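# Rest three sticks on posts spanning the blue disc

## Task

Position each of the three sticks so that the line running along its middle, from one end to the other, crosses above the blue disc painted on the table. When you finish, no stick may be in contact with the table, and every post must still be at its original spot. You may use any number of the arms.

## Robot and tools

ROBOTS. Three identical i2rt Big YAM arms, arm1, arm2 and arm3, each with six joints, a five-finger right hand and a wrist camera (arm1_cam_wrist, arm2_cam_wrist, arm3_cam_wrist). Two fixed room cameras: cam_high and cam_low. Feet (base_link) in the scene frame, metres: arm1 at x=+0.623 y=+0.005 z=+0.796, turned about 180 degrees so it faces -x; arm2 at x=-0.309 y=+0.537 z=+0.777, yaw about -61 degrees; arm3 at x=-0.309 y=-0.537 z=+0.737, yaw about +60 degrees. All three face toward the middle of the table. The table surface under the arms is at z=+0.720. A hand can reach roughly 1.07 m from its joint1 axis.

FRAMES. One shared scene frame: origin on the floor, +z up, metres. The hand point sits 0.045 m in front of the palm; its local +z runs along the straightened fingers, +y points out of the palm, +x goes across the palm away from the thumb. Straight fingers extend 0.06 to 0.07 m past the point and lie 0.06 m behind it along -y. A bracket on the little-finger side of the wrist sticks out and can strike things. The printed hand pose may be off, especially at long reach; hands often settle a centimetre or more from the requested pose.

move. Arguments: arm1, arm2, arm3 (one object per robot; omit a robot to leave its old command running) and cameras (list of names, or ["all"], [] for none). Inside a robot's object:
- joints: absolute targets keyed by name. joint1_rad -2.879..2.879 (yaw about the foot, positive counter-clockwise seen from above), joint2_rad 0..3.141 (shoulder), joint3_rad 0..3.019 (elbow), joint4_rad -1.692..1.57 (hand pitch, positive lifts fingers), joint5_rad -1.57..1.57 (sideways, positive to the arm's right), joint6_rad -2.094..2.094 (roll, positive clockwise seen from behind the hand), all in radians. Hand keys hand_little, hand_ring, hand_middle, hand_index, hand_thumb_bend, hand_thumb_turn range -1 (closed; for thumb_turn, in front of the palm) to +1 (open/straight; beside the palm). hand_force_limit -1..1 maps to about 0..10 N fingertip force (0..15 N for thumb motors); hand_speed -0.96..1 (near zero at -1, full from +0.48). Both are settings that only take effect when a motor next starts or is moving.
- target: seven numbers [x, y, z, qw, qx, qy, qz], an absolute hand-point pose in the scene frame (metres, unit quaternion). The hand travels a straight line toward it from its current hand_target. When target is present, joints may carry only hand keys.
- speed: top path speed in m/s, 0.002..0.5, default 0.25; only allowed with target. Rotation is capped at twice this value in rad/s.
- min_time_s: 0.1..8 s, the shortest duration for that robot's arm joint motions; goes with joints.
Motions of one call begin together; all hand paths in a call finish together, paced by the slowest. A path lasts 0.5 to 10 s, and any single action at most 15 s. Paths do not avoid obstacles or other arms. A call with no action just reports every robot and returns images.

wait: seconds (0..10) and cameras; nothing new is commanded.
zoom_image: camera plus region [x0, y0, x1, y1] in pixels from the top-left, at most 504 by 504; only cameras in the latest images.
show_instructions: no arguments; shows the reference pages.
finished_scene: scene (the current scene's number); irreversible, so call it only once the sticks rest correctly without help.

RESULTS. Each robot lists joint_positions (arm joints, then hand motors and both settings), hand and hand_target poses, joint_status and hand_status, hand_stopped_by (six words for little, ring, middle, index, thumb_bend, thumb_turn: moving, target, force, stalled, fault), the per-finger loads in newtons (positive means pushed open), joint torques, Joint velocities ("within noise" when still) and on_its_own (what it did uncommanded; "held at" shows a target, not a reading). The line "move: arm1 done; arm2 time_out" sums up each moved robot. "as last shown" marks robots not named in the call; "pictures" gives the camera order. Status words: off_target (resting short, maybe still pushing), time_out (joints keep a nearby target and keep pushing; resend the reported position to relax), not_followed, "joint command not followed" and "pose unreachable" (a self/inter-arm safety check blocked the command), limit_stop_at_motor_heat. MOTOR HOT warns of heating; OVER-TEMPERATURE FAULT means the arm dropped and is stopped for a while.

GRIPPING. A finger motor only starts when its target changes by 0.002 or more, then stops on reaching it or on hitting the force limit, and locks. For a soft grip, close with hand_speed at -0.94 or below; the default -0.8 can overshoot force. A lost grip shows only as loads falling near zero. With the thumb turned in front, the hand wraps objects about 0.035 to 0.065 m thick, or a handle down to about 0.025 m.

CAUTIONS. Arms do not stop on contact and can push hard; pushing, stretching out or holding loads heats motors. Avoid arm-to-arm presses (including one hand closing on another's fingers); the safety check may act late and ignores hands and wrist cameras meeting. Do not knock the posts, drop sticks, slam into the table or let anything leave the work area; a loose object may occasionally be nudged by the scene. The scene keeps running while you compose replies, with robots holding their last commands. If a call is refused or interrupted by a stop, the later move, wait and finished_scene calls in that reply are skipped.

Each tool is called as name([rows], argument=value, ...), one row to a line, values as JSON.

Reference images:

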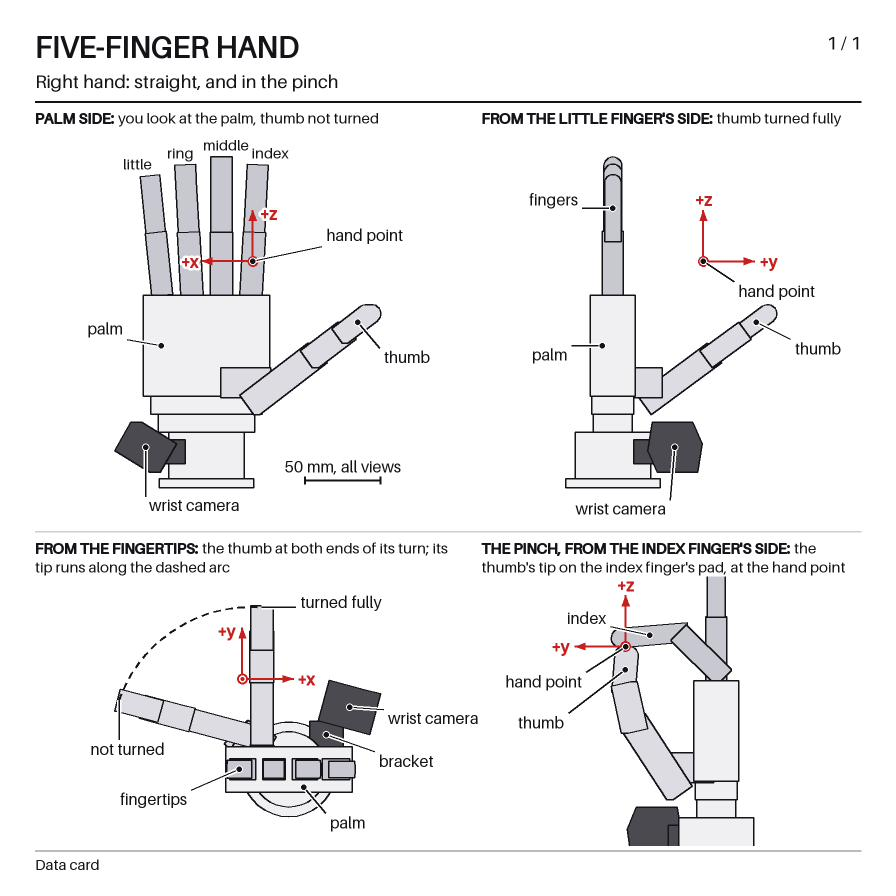

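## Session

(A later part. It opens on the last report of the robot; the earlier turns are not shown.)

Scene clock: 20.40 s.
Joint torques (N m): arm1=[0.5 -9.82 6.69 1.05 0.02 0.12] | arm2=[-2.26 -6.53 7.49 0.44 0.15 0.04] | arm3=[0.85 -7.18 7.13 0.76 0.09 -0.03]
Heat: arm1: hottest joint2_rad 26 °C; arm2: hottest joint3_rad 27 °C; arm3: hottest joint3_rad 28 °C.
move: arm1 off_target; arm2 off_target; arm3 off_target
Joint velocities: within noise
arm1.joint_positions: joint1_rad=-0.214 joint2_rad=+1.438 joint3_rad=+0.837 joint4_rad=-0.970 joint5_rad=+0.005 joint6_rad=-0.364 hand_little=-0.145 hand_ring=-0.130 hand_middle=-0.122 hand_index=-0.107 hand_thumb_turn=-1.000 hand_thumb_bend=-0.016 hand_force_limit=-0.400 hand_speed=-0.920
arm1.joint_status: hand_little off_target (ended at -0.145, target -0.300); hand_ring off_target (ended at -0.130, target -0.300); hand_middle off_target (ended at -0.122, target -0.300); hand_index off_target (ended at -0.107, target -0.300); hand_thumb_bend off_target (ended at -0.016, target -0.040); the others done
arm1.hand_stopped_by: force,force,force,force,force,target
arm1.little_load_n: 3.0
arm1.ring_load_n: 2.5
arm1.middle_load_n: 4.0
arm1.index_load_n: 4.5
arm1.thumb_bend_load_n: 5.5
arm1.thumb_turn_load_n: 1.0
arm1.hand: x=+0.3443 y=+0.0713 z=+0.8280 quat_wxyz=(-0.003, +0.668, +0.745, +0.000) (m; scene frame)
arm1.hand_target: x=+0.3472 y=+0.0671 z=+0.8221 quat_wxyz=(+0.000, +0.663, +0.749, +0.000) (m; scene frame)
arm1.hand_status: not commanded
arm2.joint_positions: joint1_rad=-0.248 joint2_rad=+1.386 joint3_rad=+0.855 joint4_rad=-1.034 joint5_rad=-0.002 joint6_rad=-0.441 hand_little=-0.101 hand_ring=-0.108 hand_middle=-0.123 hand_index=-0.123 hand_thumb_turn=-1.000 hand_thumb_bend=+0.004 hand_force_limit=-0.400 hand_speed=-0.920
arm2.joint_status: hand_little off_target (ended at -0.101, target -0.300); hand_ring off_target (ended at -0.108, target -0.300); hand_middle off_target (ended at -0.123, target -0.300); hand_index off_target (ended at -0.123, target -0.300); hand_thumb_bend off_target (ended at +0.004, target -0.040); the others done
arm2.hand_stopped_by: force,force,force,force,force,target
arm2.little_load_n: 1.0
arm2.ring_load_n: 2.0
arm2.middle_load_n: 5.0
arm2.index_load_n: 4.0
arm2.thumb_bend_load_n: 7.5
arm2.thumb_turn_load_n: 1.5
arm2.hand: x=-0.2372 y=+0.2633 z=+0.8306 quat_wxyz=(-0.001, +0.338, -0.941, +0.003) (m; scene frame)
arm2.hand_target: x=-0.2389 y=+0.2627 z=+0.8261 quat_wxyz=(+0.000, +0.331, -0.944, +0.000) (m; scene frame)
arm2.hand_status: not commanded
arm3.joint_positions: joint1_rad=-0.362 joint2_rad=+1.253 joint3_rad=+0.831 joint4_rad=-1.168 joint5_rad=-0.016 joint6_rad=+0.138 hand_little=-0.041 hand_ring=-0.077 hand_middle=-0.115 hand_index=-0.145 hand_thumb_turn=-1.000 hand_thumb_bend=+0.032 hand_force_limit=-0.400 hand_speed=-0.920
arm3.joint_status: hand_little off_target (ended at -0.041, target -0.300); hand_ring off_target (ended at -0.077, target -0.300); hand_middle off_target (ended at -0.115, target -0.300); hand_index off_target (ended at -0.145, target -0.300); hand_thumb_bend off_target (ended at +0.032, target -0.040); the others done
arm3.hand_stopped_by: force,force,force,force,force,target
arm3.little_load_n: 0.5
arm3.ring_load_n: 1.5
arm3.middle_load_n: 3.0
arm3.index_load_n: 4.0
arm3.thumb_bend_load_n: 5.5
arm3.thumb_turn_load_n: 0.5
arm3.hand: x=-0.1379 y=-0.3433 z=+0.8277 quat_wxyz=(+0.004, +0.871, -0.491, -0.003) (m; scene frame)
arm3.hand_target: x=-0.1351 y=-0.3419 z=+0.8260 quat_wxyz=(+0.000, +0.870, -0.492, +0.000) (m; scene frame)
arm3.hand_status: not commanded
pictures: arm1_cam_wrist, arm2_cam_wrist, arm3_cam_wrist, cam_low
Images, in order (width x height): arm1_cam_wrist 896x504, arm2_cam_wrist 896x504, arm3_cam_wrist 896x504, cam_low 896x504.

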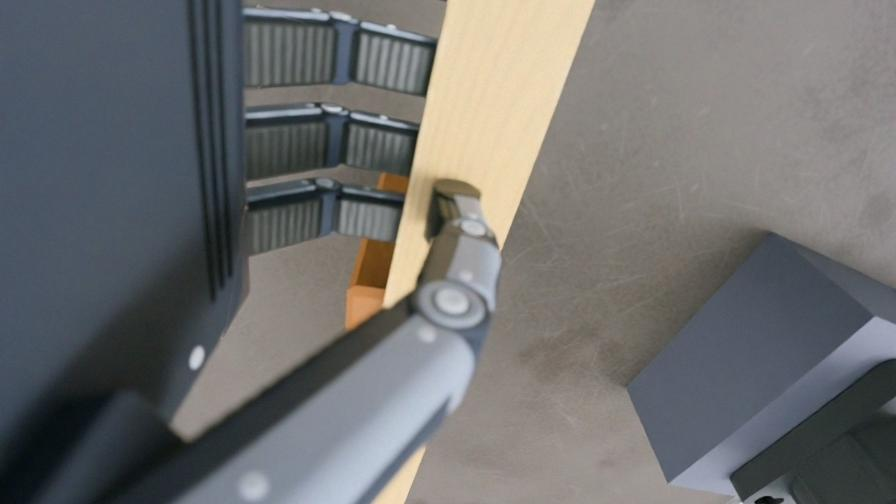

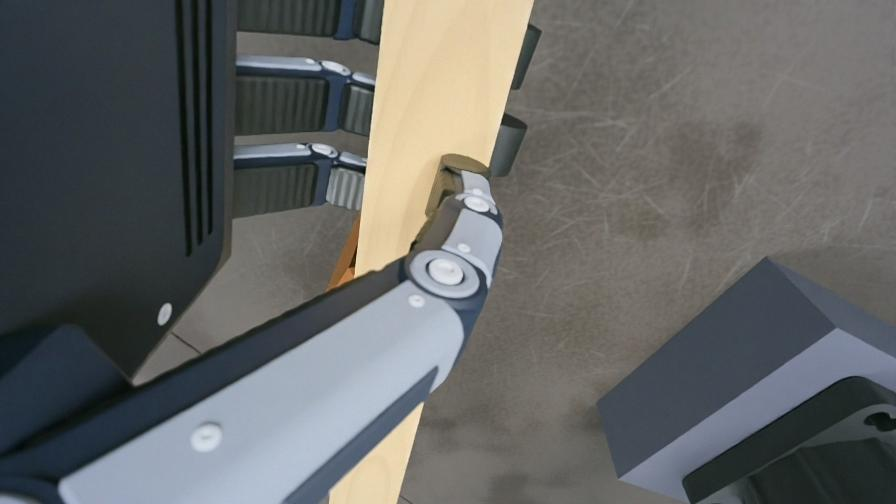

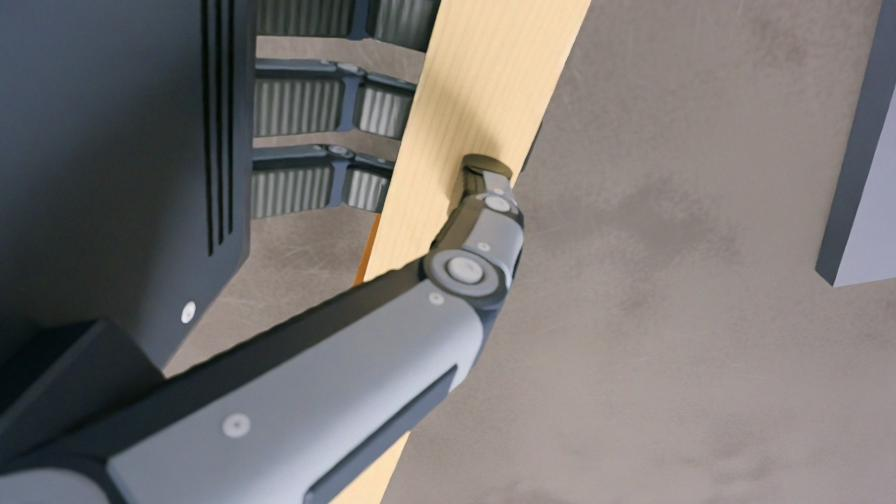

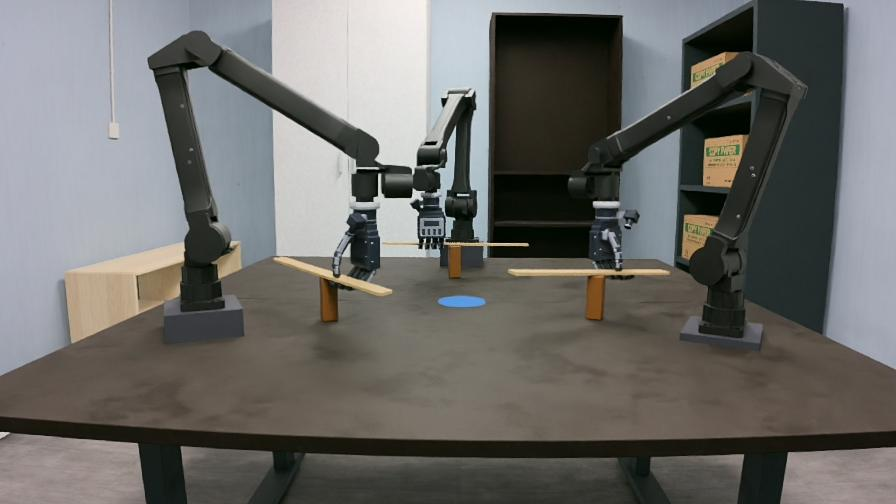

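move(arm1={"target":[0.347,0.067,0.910,0,0.6626,0.7490,0],"speed":0.12}, arm2={"target":[-0.239,0.2627,0.920,0,0.3305,-0.9438,0],"speed":0.12}, arm3={"target":[-0.135,-0.3418,0.920,0,0.8704,-0.4924,0],"speed":0.12})

move(arm1={"target":[0.258,0.026,0.900,-0.0036,0.9861,-0.0215,-0.1650],"speed":0.2}, arm2={"target":[-0.1717,0.2616,0.985,0.1390,0.5314,0.8310,-0.0889],"speed":0.2}, arm3={"target":[-0.1441,-0.2658,0.985,0.1454,-0.4657,0.8694,0.0779],"speed":0.2}, cameras=["all"])

Scene clock: 27.83 s.
Joint torques (N m): arm1=[0.5 -9.93 13.05 -0.28 0 0.13] | arm2=[-2.2 -7.3 12.04 -0.34 0.15 0.04] | arm3=[0.56 -7.88 12.16 -0.39 -0.01 -0.07]
Heat: arm1: hottest joint3_rad 27 °C; arm2: hottest joint3_rad 27 °C; arm3: hottest joint3_rad 29 °C.
move: arm1 off_target; arm2 off_target; arm3 off_target
Joint velocities: within noise
arm1.joint_positions: joint1_rad=-0.214 joint2_rad=+1.328 joint3_rad=+0.913 joint4_rad=-1.204 joint5_rad=+0.005 joint6_rad=-0.364 hand_little=-0.145 hand_ring=-0.130 hand_middle=-0.122 hand_index=-0.107 hand_thumb_turn=-1.000 hand_thumb_bend=-0.016 hand_force_limit=-0.400 hand_speed=-0.920
arm1.joint_status: not commanded
arm1.hand_stopped_by: force,force,force,force,force,target
arm1.little_load_n: 1.5
arm1.ring_load_n: 2.5
arm1.middle_load_n: 4.5
arm1.index_load_n: 5.5
arm1.thumb_bend_load_n: 5.5
arm1.thumb_turn_load_n: 1.0
arm1.hand: x=+0.3648 y=+0.0661 z=+0.8928 quat_wxyz=(+0.018, +0.667, +0.744, +0.011) (m; scene frame)
arm1.hand_target: x=+0.3477 y=+0.0669 z=+0.9098 quat_wxyz=(+0.000, +0.663, +0.749, +0.000) (m; scene frame)
arm1.hand_status: off_target (0.025 m and 2.5 deg from the pose sent, 0.082 m and 0.9 deg at the start)
arm2.joint_positions: joint1_rad=-0.248 joint2_rad=+1.295 joint3_rad=+0.976 joint4_rad=-1.289 joint5_rad=-0.002 joint6_rad=-0.441 hand_little=-0.101 hand_ring=-0.108 hand_middle=-0.123 hand_index=-0.123 hand_thumb_turn=-1.000 hand_thumb_bend=+0.004 hand_force_limit=-0.400 hand_speed=-0.920
arm2.joint_status: not commanded
arm2.hand_stopped_by: force,force,force,force,force,target
arm2.little_load_n: 0.0
arm2.ring_load_n: 0.5
arm2.middle_load_n: 5.0
arm2.index_load_n: 8.0
arm2.thumb_bend_load_n: 6.5
arm2.thumb_turn_load_n: 2.0
arm2.hand: x=-0.2405 y=+0.2762 z=+0.9056 quat_wxyz=(-0.003, +0.338, -0.941, -0.019) (m; scene frame)
arm2.hand_target: x=-0.2391 y=+0.2633 z=+0.9198 quat_wxyz=(+0.000, +0.331, -0.944, +0.000) (m; scene frame)
arm2.hand_status: off_target (0.020 m and 2.3 deg from the pose sent, 0.089 m and 1.0 deg at the start)
arm3.joint_positions: joint1_rad=-0.362 joint2_rad=+1.189 joint3_rad=+0.967 joint4_rad=-1.414 joint5_rad=-0.013 joint6_rad=+0.138 hand_little=-0.041 hand_ring=-0.078 hand_middle=-0.115 hand_index=-0.144 hand_thumb_turn=-1.000 hand_thumb_bend=+0.032 hand_force_limit=-0.400 hand_speed=-0.920
arm3.joint_status: not commanded
arm3.hand_stopped_by: force,force,force,force,force,target
arm3.little_load_n: 0.0
arm3.ring_load_n: 0.0
arm3.middle_load_n: 1.5
arm3.index_load_n: 6.5
arm3.thumb_bend_load_n: 4.0
arm3.thumb_turn_load_n: 1.5
arm3.hand: x=-0.1481 y=-0.3511 z=+0.8988 quat_wxyz=(+0.025, +0.871, -0.491, -0.010) (m; scene frame)
arm3.hand_target: x=-0.1358 y=-0.3424 z=+0.9196 quat_wxyz=(+0.000, +0.870, -0.492, +0.000) (m; scene frame)
arm3.hand_status: off_target (0.027 m and 3.1 deg from the pose sent, 0.092 m and 0.6 deg at the start)
pictures: none

Scene clock: 33.30 s.
Joint torques (N m): arm1=[0.85 -7.82 8.25 2.06 0.05 0.31] | arm2=[-1.03 -2.2 9.29 1.25 0.01 0.14] | arm3=[1.49 -4.54 8.46 1.7 -0.11 0.05]
Heat: arm1: hottest joint3_rad 27 °C; arm2: hottest joint3_rad 28 °C; arm3: hottest joint3_rad 30 °C.
move: arm1 done; arm2 done; arm3 done
Joint velocities: within noise
arm1.joint_positions: joint1_rad=-0.250 joint2_rad=+1.112 joint3_rad=+0.702 joint4_rad=-0.866 joint5_rad=-0.075 joint6_rad=+1.335 hand_little=-0.145 hand_ring=-0.130 hand_middle=-0.122 hand_index=-0.107 hand_thumb_turn=-1.000 hand_thumb_bend=-0.016 hand_force_limit=-0.400 hand_speed=-0.920
arm1.joint_status: not commanded
arm1.hand_stopped_by: force,force,force,force,force,target
arm1.little_load_n: 1.5
arm1.ring_load_n: 2.0
arm1.middle_load_n: 4.5
arm1.index_load_n: 5.5
arm1.thumb_bend_load_n: 5.5
arm1.thumb_turn_load_n: 1.0
arm1.hand: x=+0.2595 y=+0.0309 z=+0.8988 quat_wxyz=(-0.002, +0.988, -0.022, -0.154) (m; scene frame)
arm1.hand_target: x=+0.2580 y=+0.0261 z=+0.9001 quat_wxyz=(-0.003, +0.986, -0.021, -0.165) (m; scene frame)
arm1.hand_status: done (0.005 m and 1.3 deg from the pose sent, 0.114 m and 100.4 deg at the start)
arm2.joint_positions: joint1_rad=-0.303 joint2_rad=+0.836 joint3_rad=+0.820 joint4_rad=-1.253 joint5_rad=-0.077 joint6_rad=+1.335 hand_little=-0.101 hand_ring=-0.108 hand_middle=-0.123 hand_index=-0.123 hand_thumb_turn=-1.000 hand_thumb_bend=+0.004 hand_force_limit=-0.400 hand_speed=-0.920
arm2.joint_status: not commanded
arm2.hand_stopped_by: force,force,force,force,force,target
arm2.little_load_n: 0.0
arm2.ring_load_n: 0.5
arm2.middle_load_n: 5.5
arm2.index_load_n: 7.5
arm2.thumb_bend_load_n: 6.5
arm2.thumb_turn_load_n: 2.0
arm2.hand: x=-0.1737 y=+0.2641 z=+0.9824 quat_wxyz=(-0.131, -0.529, -0.835, +0.082) (m; scene frame)
arm2.hand_target: x=-0.1717 y=+0.2617 z=+0.9850 quat_wxyz=(-0.139, -0.531, -0.831, +0.089) (m; scene frame)
arm2.hand_status: done (0.004 m and 1.3 deg from the pose sent, 0.106 m and 106.1 deg at the start)
arm3.joint_positions: joint1_rad=-0.298 joint2_rad=+0.882 joint3_rad=+0.939 joint4_rad=-1.345 joint5_rad=-0.089 joint6_rad=+1.347 hand_little=-0.041 hand_ring=-0.078 hand_middle=-0.115 hand_index=-0.144 hand_thumb_turn=-1.000 hand_thumb_bend=+0.032 hand_force_limit=-0.400 hand_speed=-0.920
arm3.joint_status: not commanded
arm3.hand_stopped_by: force,force,force,force,force,target
arm3.little_load_n: 0.0
arm3.ring_load_n: 0.5
arm3.middle_load_n: 1.5
arm3.index_load_n: 7.0
arm3.thumb_bend_load_n: 4.0
arm3.thumb_turn_load_n: 1.0
arm3.hand: x=-0.1453 y=-0.2697 z=+0.9799 quat_wxyz=(-0.131, +0.467, -0.871, -0.073) (m; scene frame)
arm3.hand_target: x=-0.1441 y=-0.2659 z=+0.9852 quat_wxyz=(-0.145, +0.466, -0.869, -0.078) (m; scene frame)
arm3.hand_status: done (0.007 m and 1.8 deg from the pose sent, 0.121 m and 67.9 deg at the start)
pictures: arm1_cam_wrist, arm2_cam_wrist, arm3_cam_wrist, cam_high, cam_low
Images, in order (width x height): arm1_cam_wrist 896x504, arm2_cam_wrist 896x504, arm3_cam_wrist 896x504, cam_high 896x504, cam_low 896x504.

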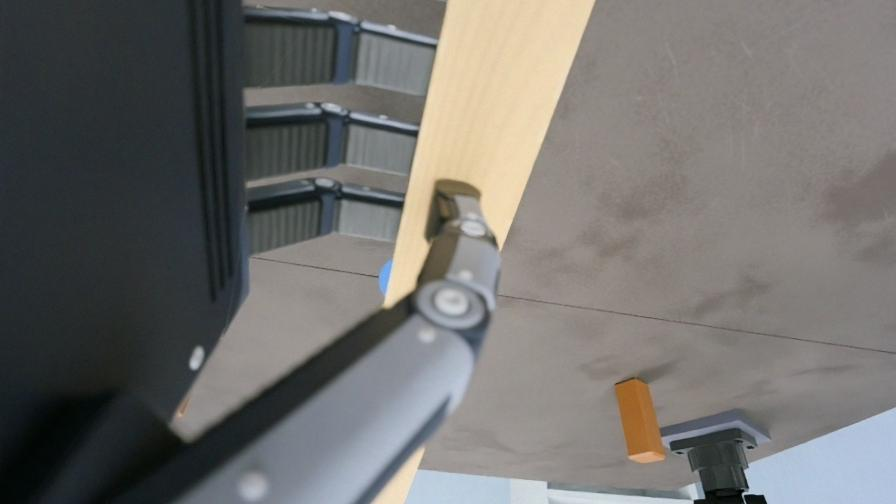

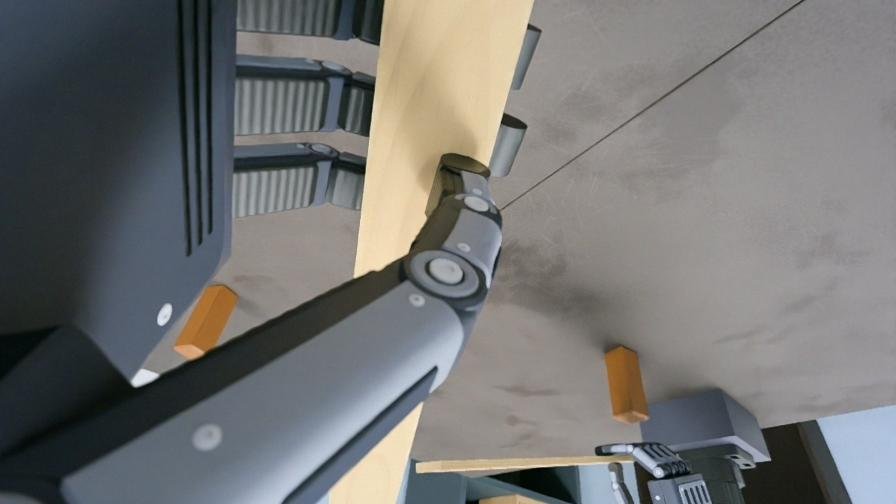

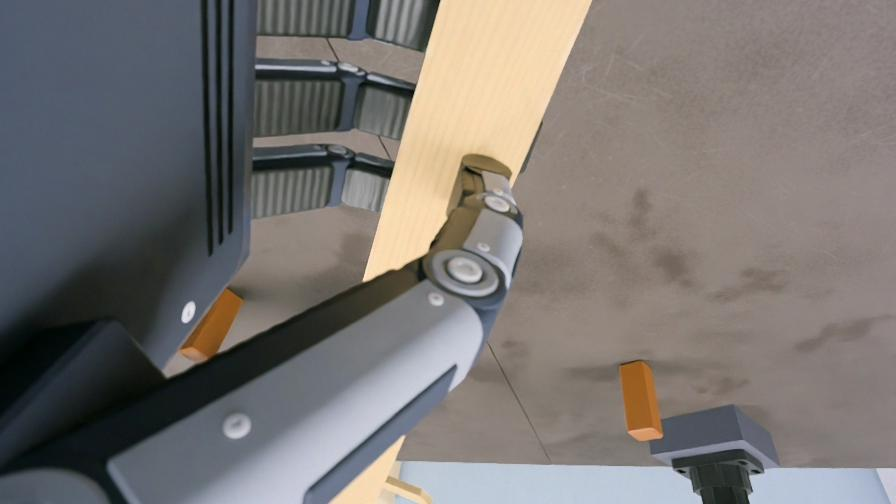

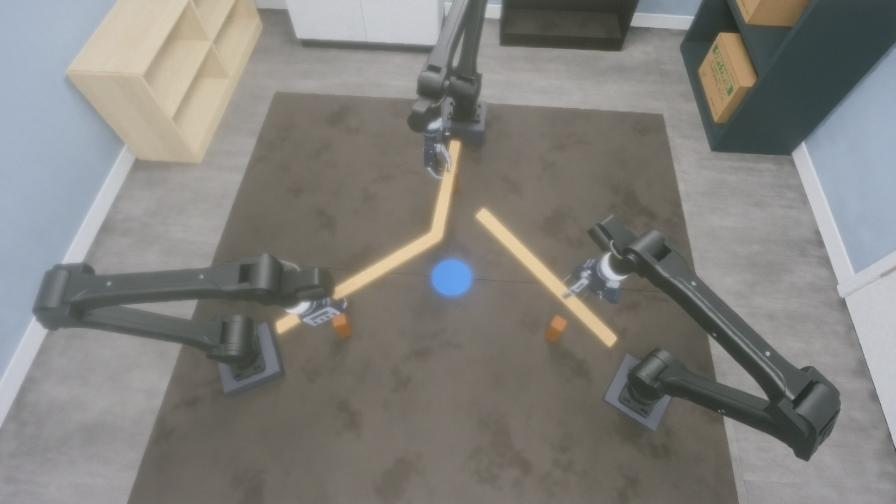

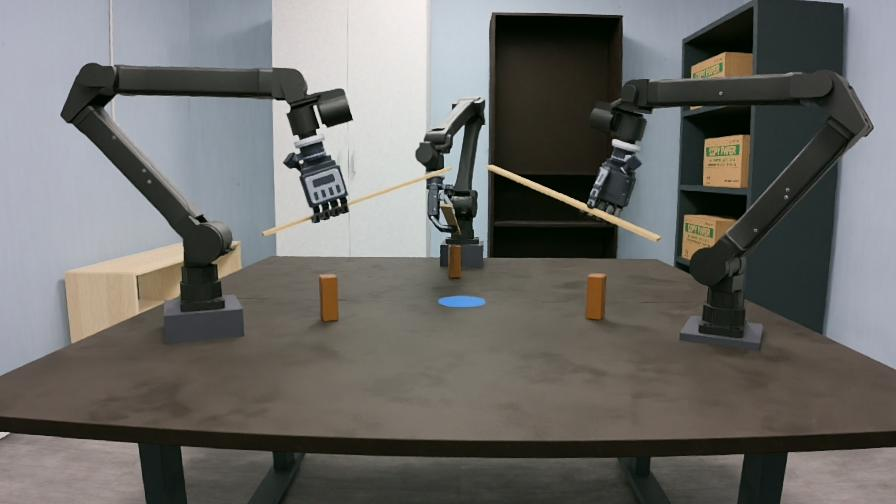

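move(arm3={"target":[-0.055,-0.133,0.990,0.1454,-0.4657,0.8694,0.0779],"speed":0.15})

move(arm3={"target":[-0.0765,-0.1665,0.932,0.1454,-0.4657,0.8694,0.0779],"speed":0.1}, cameras=["cam_high","cam_low"])

zoom_image(camera="cam_high", region=[390, 130, 590, 330])

zoom_image(camera="cam_low", region=[400, 150, 630, 330])

Scene clock: 37.33 s.
Joint torques (N m): arm1=[0.91 -7.82 8.25 2.04 0.04 0.32] | arm2=[-1.03 -2.2 9.31 1.24 0.01 0.11] | arm3=[1.55 -10.11 13.68 1.39 -0.08 0.07]
Heat: arm1: hottest joint3_rad 27 °C; arm2: hottest joint3_rad 28 °C; arm3: hottest joint3_rad 31 °C.
move: arm3 off_target
Joint velocities: within noise
arm1, arm2: as last shown
arm1.ring_load_n: 2.5
arm2.joint_positions: joint1_rad=-0.303 joint2_rad=+0.836 joint3_rad=+0.820 joint4_rad=-1.253 joint5_rad=-0.077 joint6_rad=+1.336 hand_little=-0.101 hand_ring=-0.108 hand_middle=-0.123 hand_index=-0.123 hand_thumb_turn=-1.000 hand_thumb_bend=+0.004 hand_force_limit=-0.400 hand_speed=-0.920
arm2.middle_load_n: 5.0
arm2.index_load_n: 8.0
arm2.hand: x=-0.1737 y=+0.2641 z=+0.9824 quat_wxyz=(-0.131, -0.529, -0.834, +0.082) (m; scene frame)
arm3.joint_positions: joint1_rad=-0.206 joint2_rad=+1.300 joint3_rad=+1.177 joint4_rad=-1.214 joint5_rad=-0.061 joint6_rad=+1.434 hand_little=-0.041 hand_ring=-0.078 hand_middle=-0.115 hand_index=-0.144 hand_thumb_turn=-1.000 hand_thumb_bend=+0.032 hand_force_limit=-0.400 hand_speed=-0.920
arm3.joint_status: not commanded
arm3.hand_stopped_by: force,force,force,force,force,target
arm3.little_load_n: 0.0
arm3.ring_load_n: 0.0
arm3.middle_load_n: 1.5
arm3.index_load_n: 7.0
arm3.thumb_bend_load_n: 3.5
arm3.thumb_turn_load_n: 1.0
arm3.hand: x=-0.0683 y=-0.1533 z=+0.9547 quat_wxyz=(-0.105, +0.468, -0.875, -0.063) (m; scene frame)
arm3.hand_target: x=-0.0566 y=-0.1350 z=+0.9904 quat_wxyz=(-0.145, +0.466, -0.869, -0.078) (m; scene frame)
arm3.hand_status: off_target (0.043 m and 5.0 deg from the pose sent, 0.164 m and 1.8 deg at the start)
pictures: none

Scene clock: 38.63 s.
Joint torques (N m): arm1=[0.85 -7.82 8.24 2.04 0.05 0.32] | arm2=[-1.03 -2.2 9.29 1.25 0.01 0.11] | arm3=[0.26 -10.11 8.65 1.69 -0.22 -0.08]
Heat: arm1: hottest joint3_rad 27 °C; arm2: hottest joint3_rad 28 °C; arm3: hottest joint3_rad 31 °C.
move: arm3 off_target
Joint velocities: within noise
arm1, arm2: as last shown
arm2.index_load_n: 7.5
arm3.joint_positions: joint1_rad=-0.206 joint2_rad=+1.233 joint3_rad=+1.016 joint4_rad=-1.078 joint5_rad=-0.061 joint6_rad=+1.434 hand_little=-0.041 hand_ring=-0.078 hand_middle=-0.115 hand_index=-0.144 hand_thumb_turn=-1.000 hand_thumb_bend=+0.032 hand_force_limit=-0.400 hand_speed=-0.920
arm3.joint_status: not commanded
arm3.hand_stopped_by: force,force,force,force,force,target
arm3.little_load_n: 0.0
arm3.ring_load_n: 0.0
arm3.middle_load_n: 1.5
arm3.index_load_n: 7.0
arm3.thumb_bend_load_n: 3.5
arm3.thumb_turn_load_n: 1.5
arm3.hand: x=-0.0820 y=-0.1693 z=+0.9193 quat_wxyz=(-0.124, +0.468, -0.872, -0.070) (m; scene frame)
arm3.hand_target: x=-0.0767 y=-0.1667 z=+0.9321 quat_wxyz=(-0.145, +0.466, -0.869, -0.078) (m; scene frame)
arm3.hand_status: off_target (0.014 m and 2.6 deg from the pose sent, 0.028 m and 5.0 deg at the start)
pictures: cam_high, cam_low
Images, in order (width x height): cam_high 896x504, cam_low 896x504.

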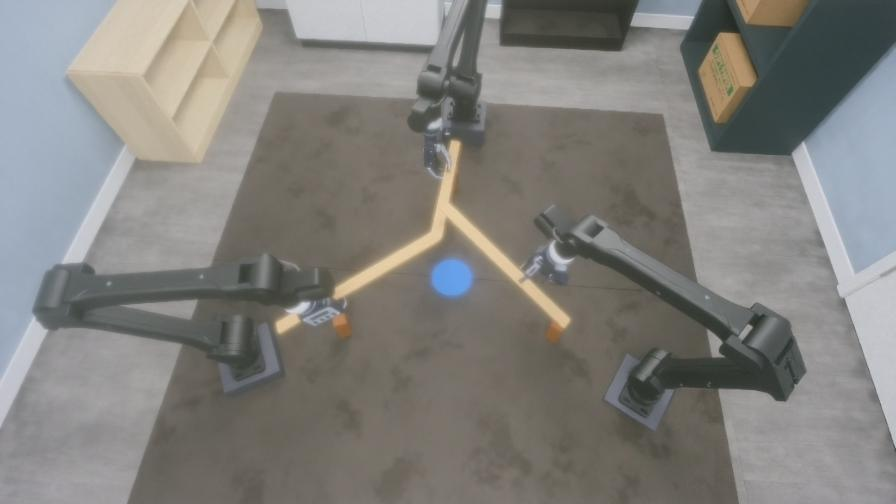

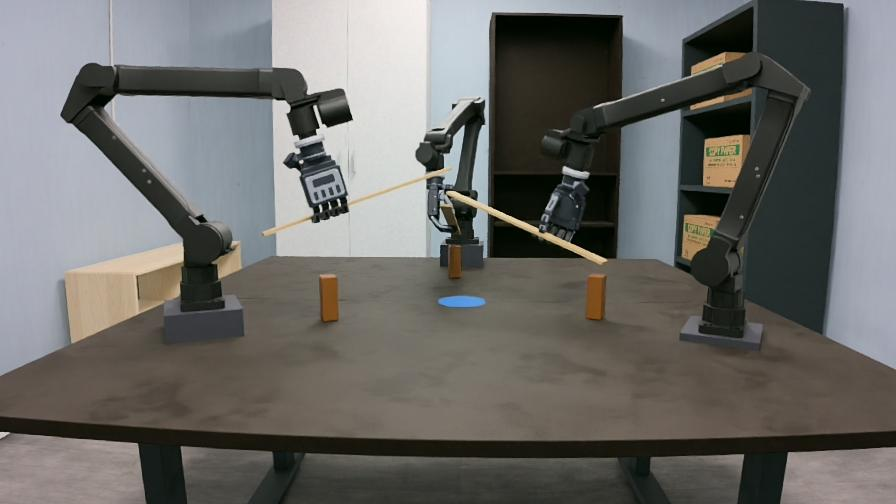

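Scaled by 2.520 from the camera's 896x504 image, which has a finer 1280x720 frame.

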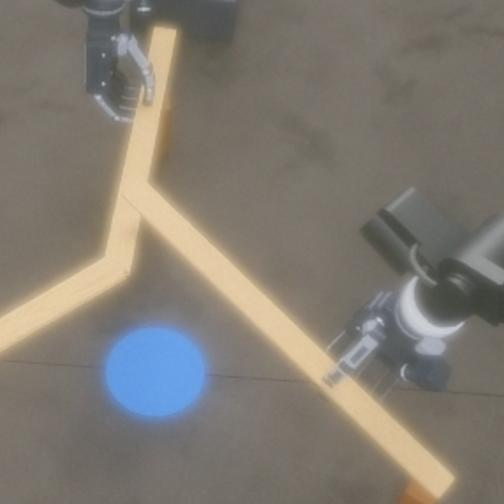

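Scaled by 2.191 from the camera's 896x504 image, which has a finer 1280x720 frame.

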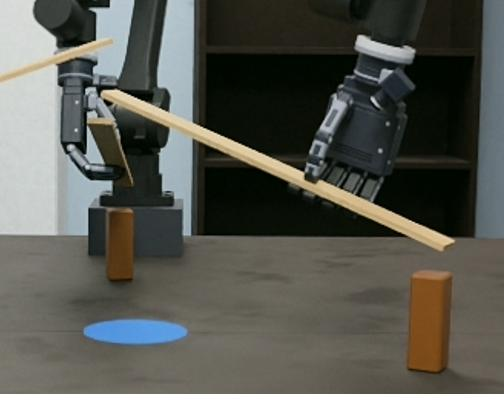

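move(arm2={"target":[-0.0965,0.126,0.985,0.1390,0.5314,0.8310,-0.0889],"speed":0.15})

move(arm2={"target":[-0.1145,0.1563,0.932,0.1390,0.5314,0.8310,-0.0889],"speed":0.1}, cameras=["cam_high","cam_low"])

zoom_image(camera="cam_high", region=[390, 130, 590, 330])

zoom_image(camera="cam_low", region=[300, 150, 630, 330])

Scene clock: 40.87 s.
Joint torques (N m): arm1=[0.85 -7.82 8.25 2.04 0.04 0.31] | arm2=[-1.08 -6.83 13.65 1.05 0.05 0.12] | arm3=[0.32 -10.05 8.65 1.68 -0.22 -0.07]
Heat: arm1: hottest joint3_rad 27 °C; arm2: hottest joint3_rad 29 °C; arm3: hottest joint3_rad 31 °C.
move: arm2 off_target
Joint velocities: within noise
arm1, arm3: as last shown
arm2.joint_positions: joint1_rad=-0.178 joint2_rad=+1.252 joint3_rad=+1.048 joint4_rad=-1.094 joint5_rad=-0.037 joint6_rad=+1.454 hand_little=-0.101 hand_ring=-0.108 hand_middle=-0.123 hand_index=-0.123 hand_thumb_turn=-1.000 hand_thumb_bend=+0.004 hand_force_limit=-0.400 hand_speed=-0.920
arm2.joint_status: not commanded
arm2.hand_stopped_by: force,force,force,force,force,target
arm2.little_load_n: 0.0
arm2.ring_load_n: 0.5
arm2.middle_load_n: 5.0
arm2.index_load_n: 8.0
arm2.thumb_bend_load_n: 6.5
arm2.thumb_turn_load_n: 2.0
arm2.hand: x=-0.1055 y=+0.1449 z=+0.9619 quat_wxyz=(-0.117, -0.530, -0.837, +0.071) (m; scene frame)
arm2.hand_target: x=-0.0970 y=+0.1274 z=+0.9854 quat_wxyz=(-0.139, -0.531, -0.831, +0.089) (m; scene frame)
arm2.hand_status: off_target (0.031 m and 3.3 deg from the pose sent, 0.158 m and 1.3 deg at the start)
arm3.index_load_n: 6.5
arm3.thumb_bend_load_n: 4.0
pictures: none

Scene clock: 42.10 s.
Joint torques (N m): arm1=[0.85 -7.82 8.25 2.06 0.04 0.32] | arm2=[-2.32 -7.41 9.22 1.25 -0.21 -0.06] | arm3=[0.26 -10.05 8.66 1.69 -0.22 -0.07]
Heat: arm1: hottest joint3_rad 27 °C; arm2: hottest joint3_rad 29 °C; arm3: hottest joint3_rad 31 °C.
move: arm2 done
Joint velocities: within noise
arm1, arm3: as last shown
arm1.ring_load_n: 2.0
arm1.middle_load_n: 5.0
arm2.joint_positions: joint1_rad=-0.184 joint2_rad=+1.214 joint3_rad=+0.906 joint4_rad=-0.966 joint5_rad=-0.037 joint6_rad=+1.454 hand_little=-0.101 hand_ring=-0.108 hand_middle=-0.123 hand_index=-0.123 hand_thumb_turn=-1.000 hand_thumb_bend=+0.004 hand_force_limit=-0.400 hand_speed=-0.920
arm2.joint_status: not commanded
arm2.hand_stopped_by: force,force,force,force,force,target
arm2.little_load_n: 0.0
arm2.ring_load_n: 0.5
arm2.middle_load_n: 5.0
arm2.index_load_n: 7.5
arm2.thumb_bend_load_n: 6.5
arm2.thumb_turn_load_n: 2.0
arm2.hand: x=-0.1134 y=+0.1612 z=+0.9237 quat_wxyz=(-0.126, -0.532, -0.834, +0.079) (m; scene frame)
arm2.hand_target: x=-0.1144 y=+0.1565 z=+0.9320 quat_wxyz=(-0.139, -0.531, -0.831, +0.089) (m; scene frame)
arm2.hand_status: done (0.010 m and 1.9 deg from the pose sent, 0.033 m and 3.3 deg at the start)
arm3.index_load_n: 7.0
arm3.thumb_turn_load_n: 1.0
pictures: cam_high, cam_low
Images, in order (width x height): cam_high 896x504, cam_low 896x504.

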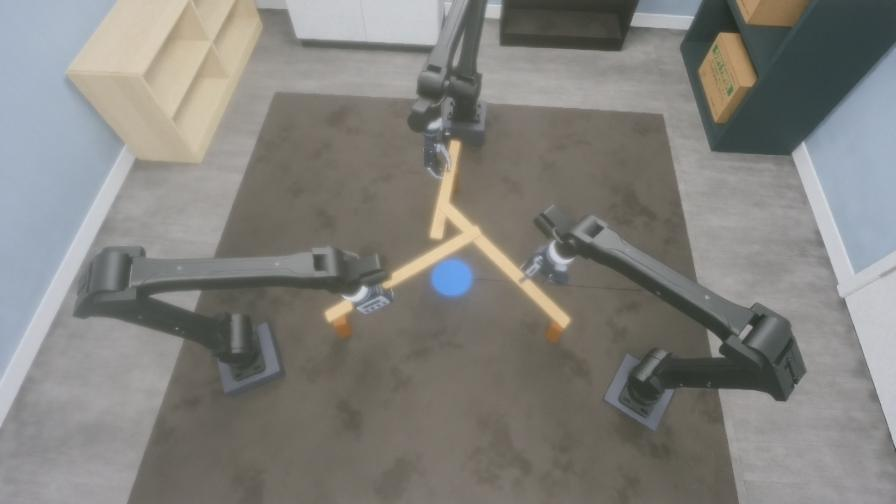

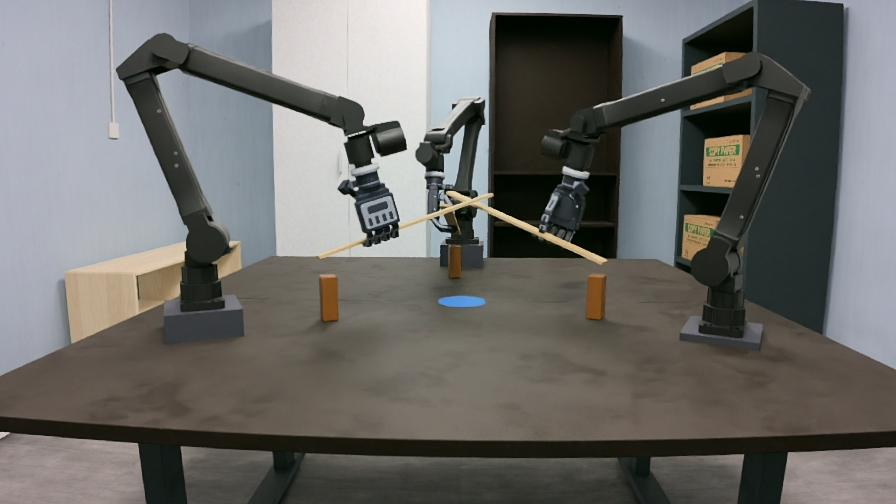

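Scaled by 2.520 from the camera's 896x504 image, which has a finer 1280x720 frame.

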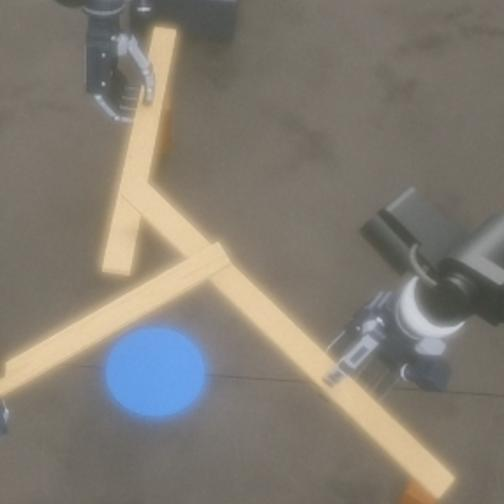

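Scaled by 1.527 from the camera's 896x504 image, which has a finer 1280x720 frame.

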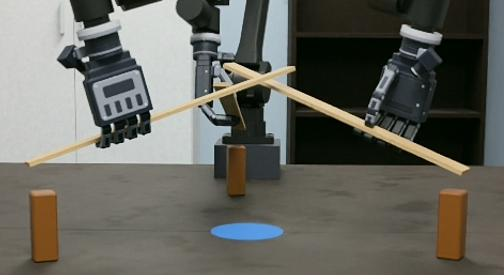

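move(arm1={"target":[0.163,0.0250,0.949,0.0003,0.9863,0.0017,-0.1650],"speed":0.15}, cameras=["cam_high","cam_low","arm1_cam_wrist"])

zoom_image(camera="cam_high", region=[390, 130, 590, 330])

zoom_image(camera="cam_low", region=[400, 170, 540, 270])

Scene clock: 44.47 s.
Joint torques (N m): arm1=[0.56 -9.17 15.87 0.92 -0.06 0.37] | arm2=[-1.55 -6.71 9.26 1.1 -0.22 -0.06] | arm3=[0.26 -10.11 8.65 1.69 -0.22 -0.08]
Heat: arm1: hottest joint3_rad 28 °C; arm2: hottest joint3_rad 29 °C; arm3: hottest joint3_rad 32 °C.
move: arm1 off_target
Joint velocities: within noise
arm1.joint_positions: joint1_rad=-0.185 joint2_rad=+1.303 joint3_rad=+0.921 joint4_rad=-0.934 joint5_rad=-0.069 joint6_rad=+1.344 hand_little=-0.145 hand_ring=-0.131 hand_middle=-0.122 hand_index=-0.107 hand_thumb_turn=-1.000 hand_thumb_bend=-0.016 hand_force_limit=-0.400 hand_speed=-0.920
arm1.joint_status: not commanded
arm1.hand_stopped_by: force,force,force,force,force,target
arm1.little_load_n: 0.0
arm1.ring_load_n: 0.0
arm1.middle_load_n: 6.0
arm1.index_load_n: 9.5
arm1.thumb_bend_load_n: 3.5
arm1.thumb_turn_load_n: 1.0
arm1.hand: x=+0.1937 y=+0.0232 z=+0.9186 quat_wxyz=(+0.005, +0.991, +0.005, -0.134) (m; scene frame)
arm1.hand_target: x=+0.1656 y=+0.0245 z=+0.9496 quat_wxyz=(+0.001, +0.986, +0.002, -0.166) (m; scene frame)
arm1.hand_status: off_target (0.043 m and 3.6 deg from the pose sent, 0.109 m and 3.0 deg at the start)
arm2, arm3: as last shown
arm2.joint_positions: joint1_rad=-0.192 joint2_rad=+1.205 joint3_rad=+0.906 joint4_rad=-0.962 joint5_rad=-0.037 joint6_rad=+1.454 hand_little=-0.101 hand_ring=-0.108 hand_middle=-0.122 hand_index=-0.123 hand_thumb_turn=-1.000 hand_thumb_bend=+0.003 hand_force_limit=-0.400 hand_speed=-0.920
arm2.little_load_n: 0.5
arm2.ring_load_n: 3.5
arm2.middle_load_n: 8.0
arm2.index_load_n: 6.0
arm2.thumb_bend_load_n: -1.0
arm2.thumb_turn_load_n: -1.0
arm2.hand: x=-0.1163 y=+0.1587 z=+0.9275 quat_wxyz=(-0.131, -0.535, -0.831, +0.084) (m; scene frame)
arm2.hand_target: x=-0.1145 y=+0.1565 z=+0.9320 quat_wxyz=(-0.139, -0.531, -0.831, +0.089) (m; scene frame)
arm3.index_load_n: 6.5
pictures: arm1_cam_wrist, cam_high, cam_low
Images, in order (width x height): arm1_cam_wrist 896x504, cam_high 896x504, cam_low 896x504.

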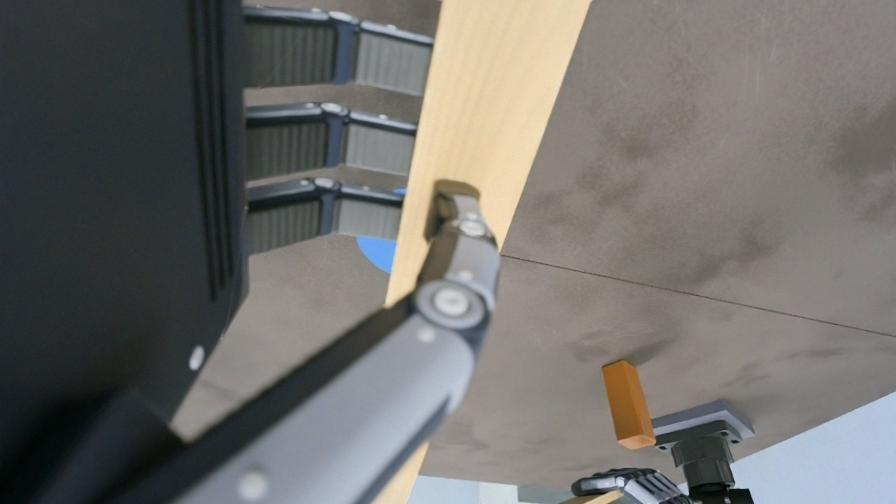

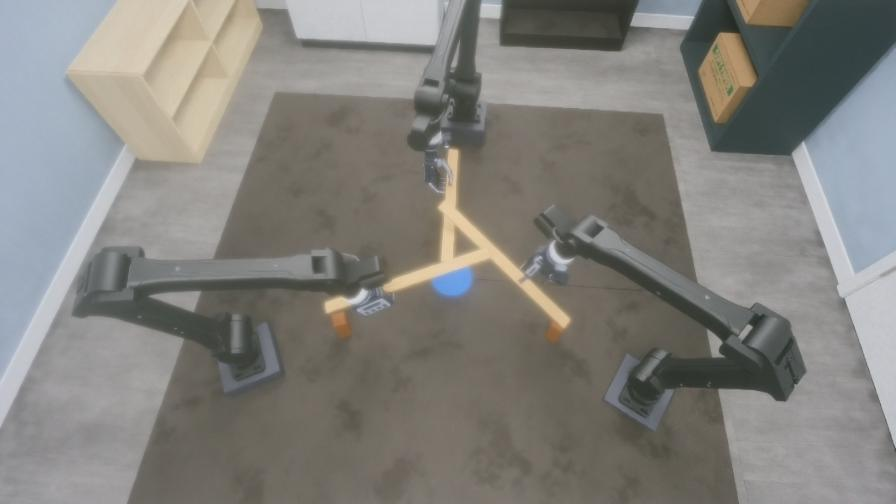

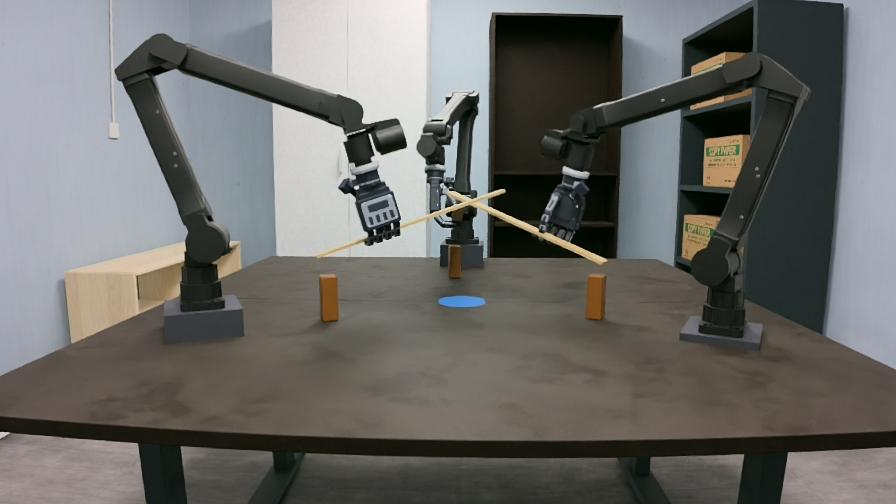

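Scaled by 2.520 from the camera's 896x504 image, which has a finer 1280x720 frame.

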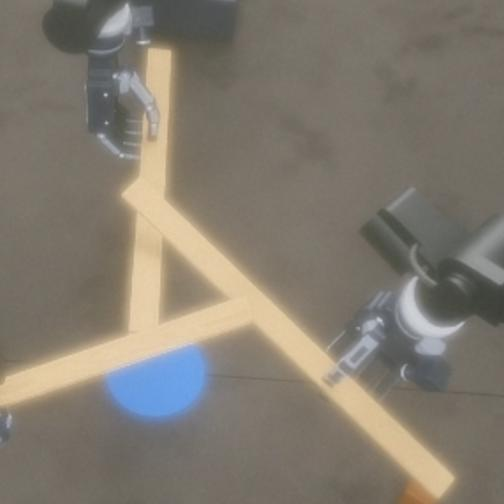

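Scaled by 3.600 from the camera's 896x504 image, which has a finer 1280x720 frame.

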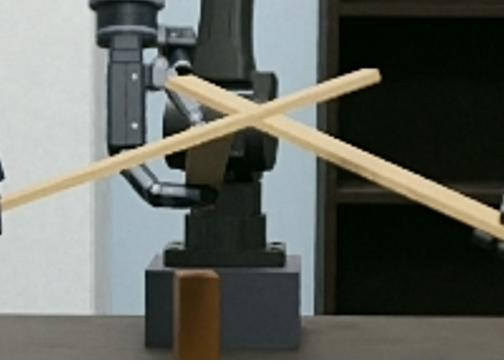

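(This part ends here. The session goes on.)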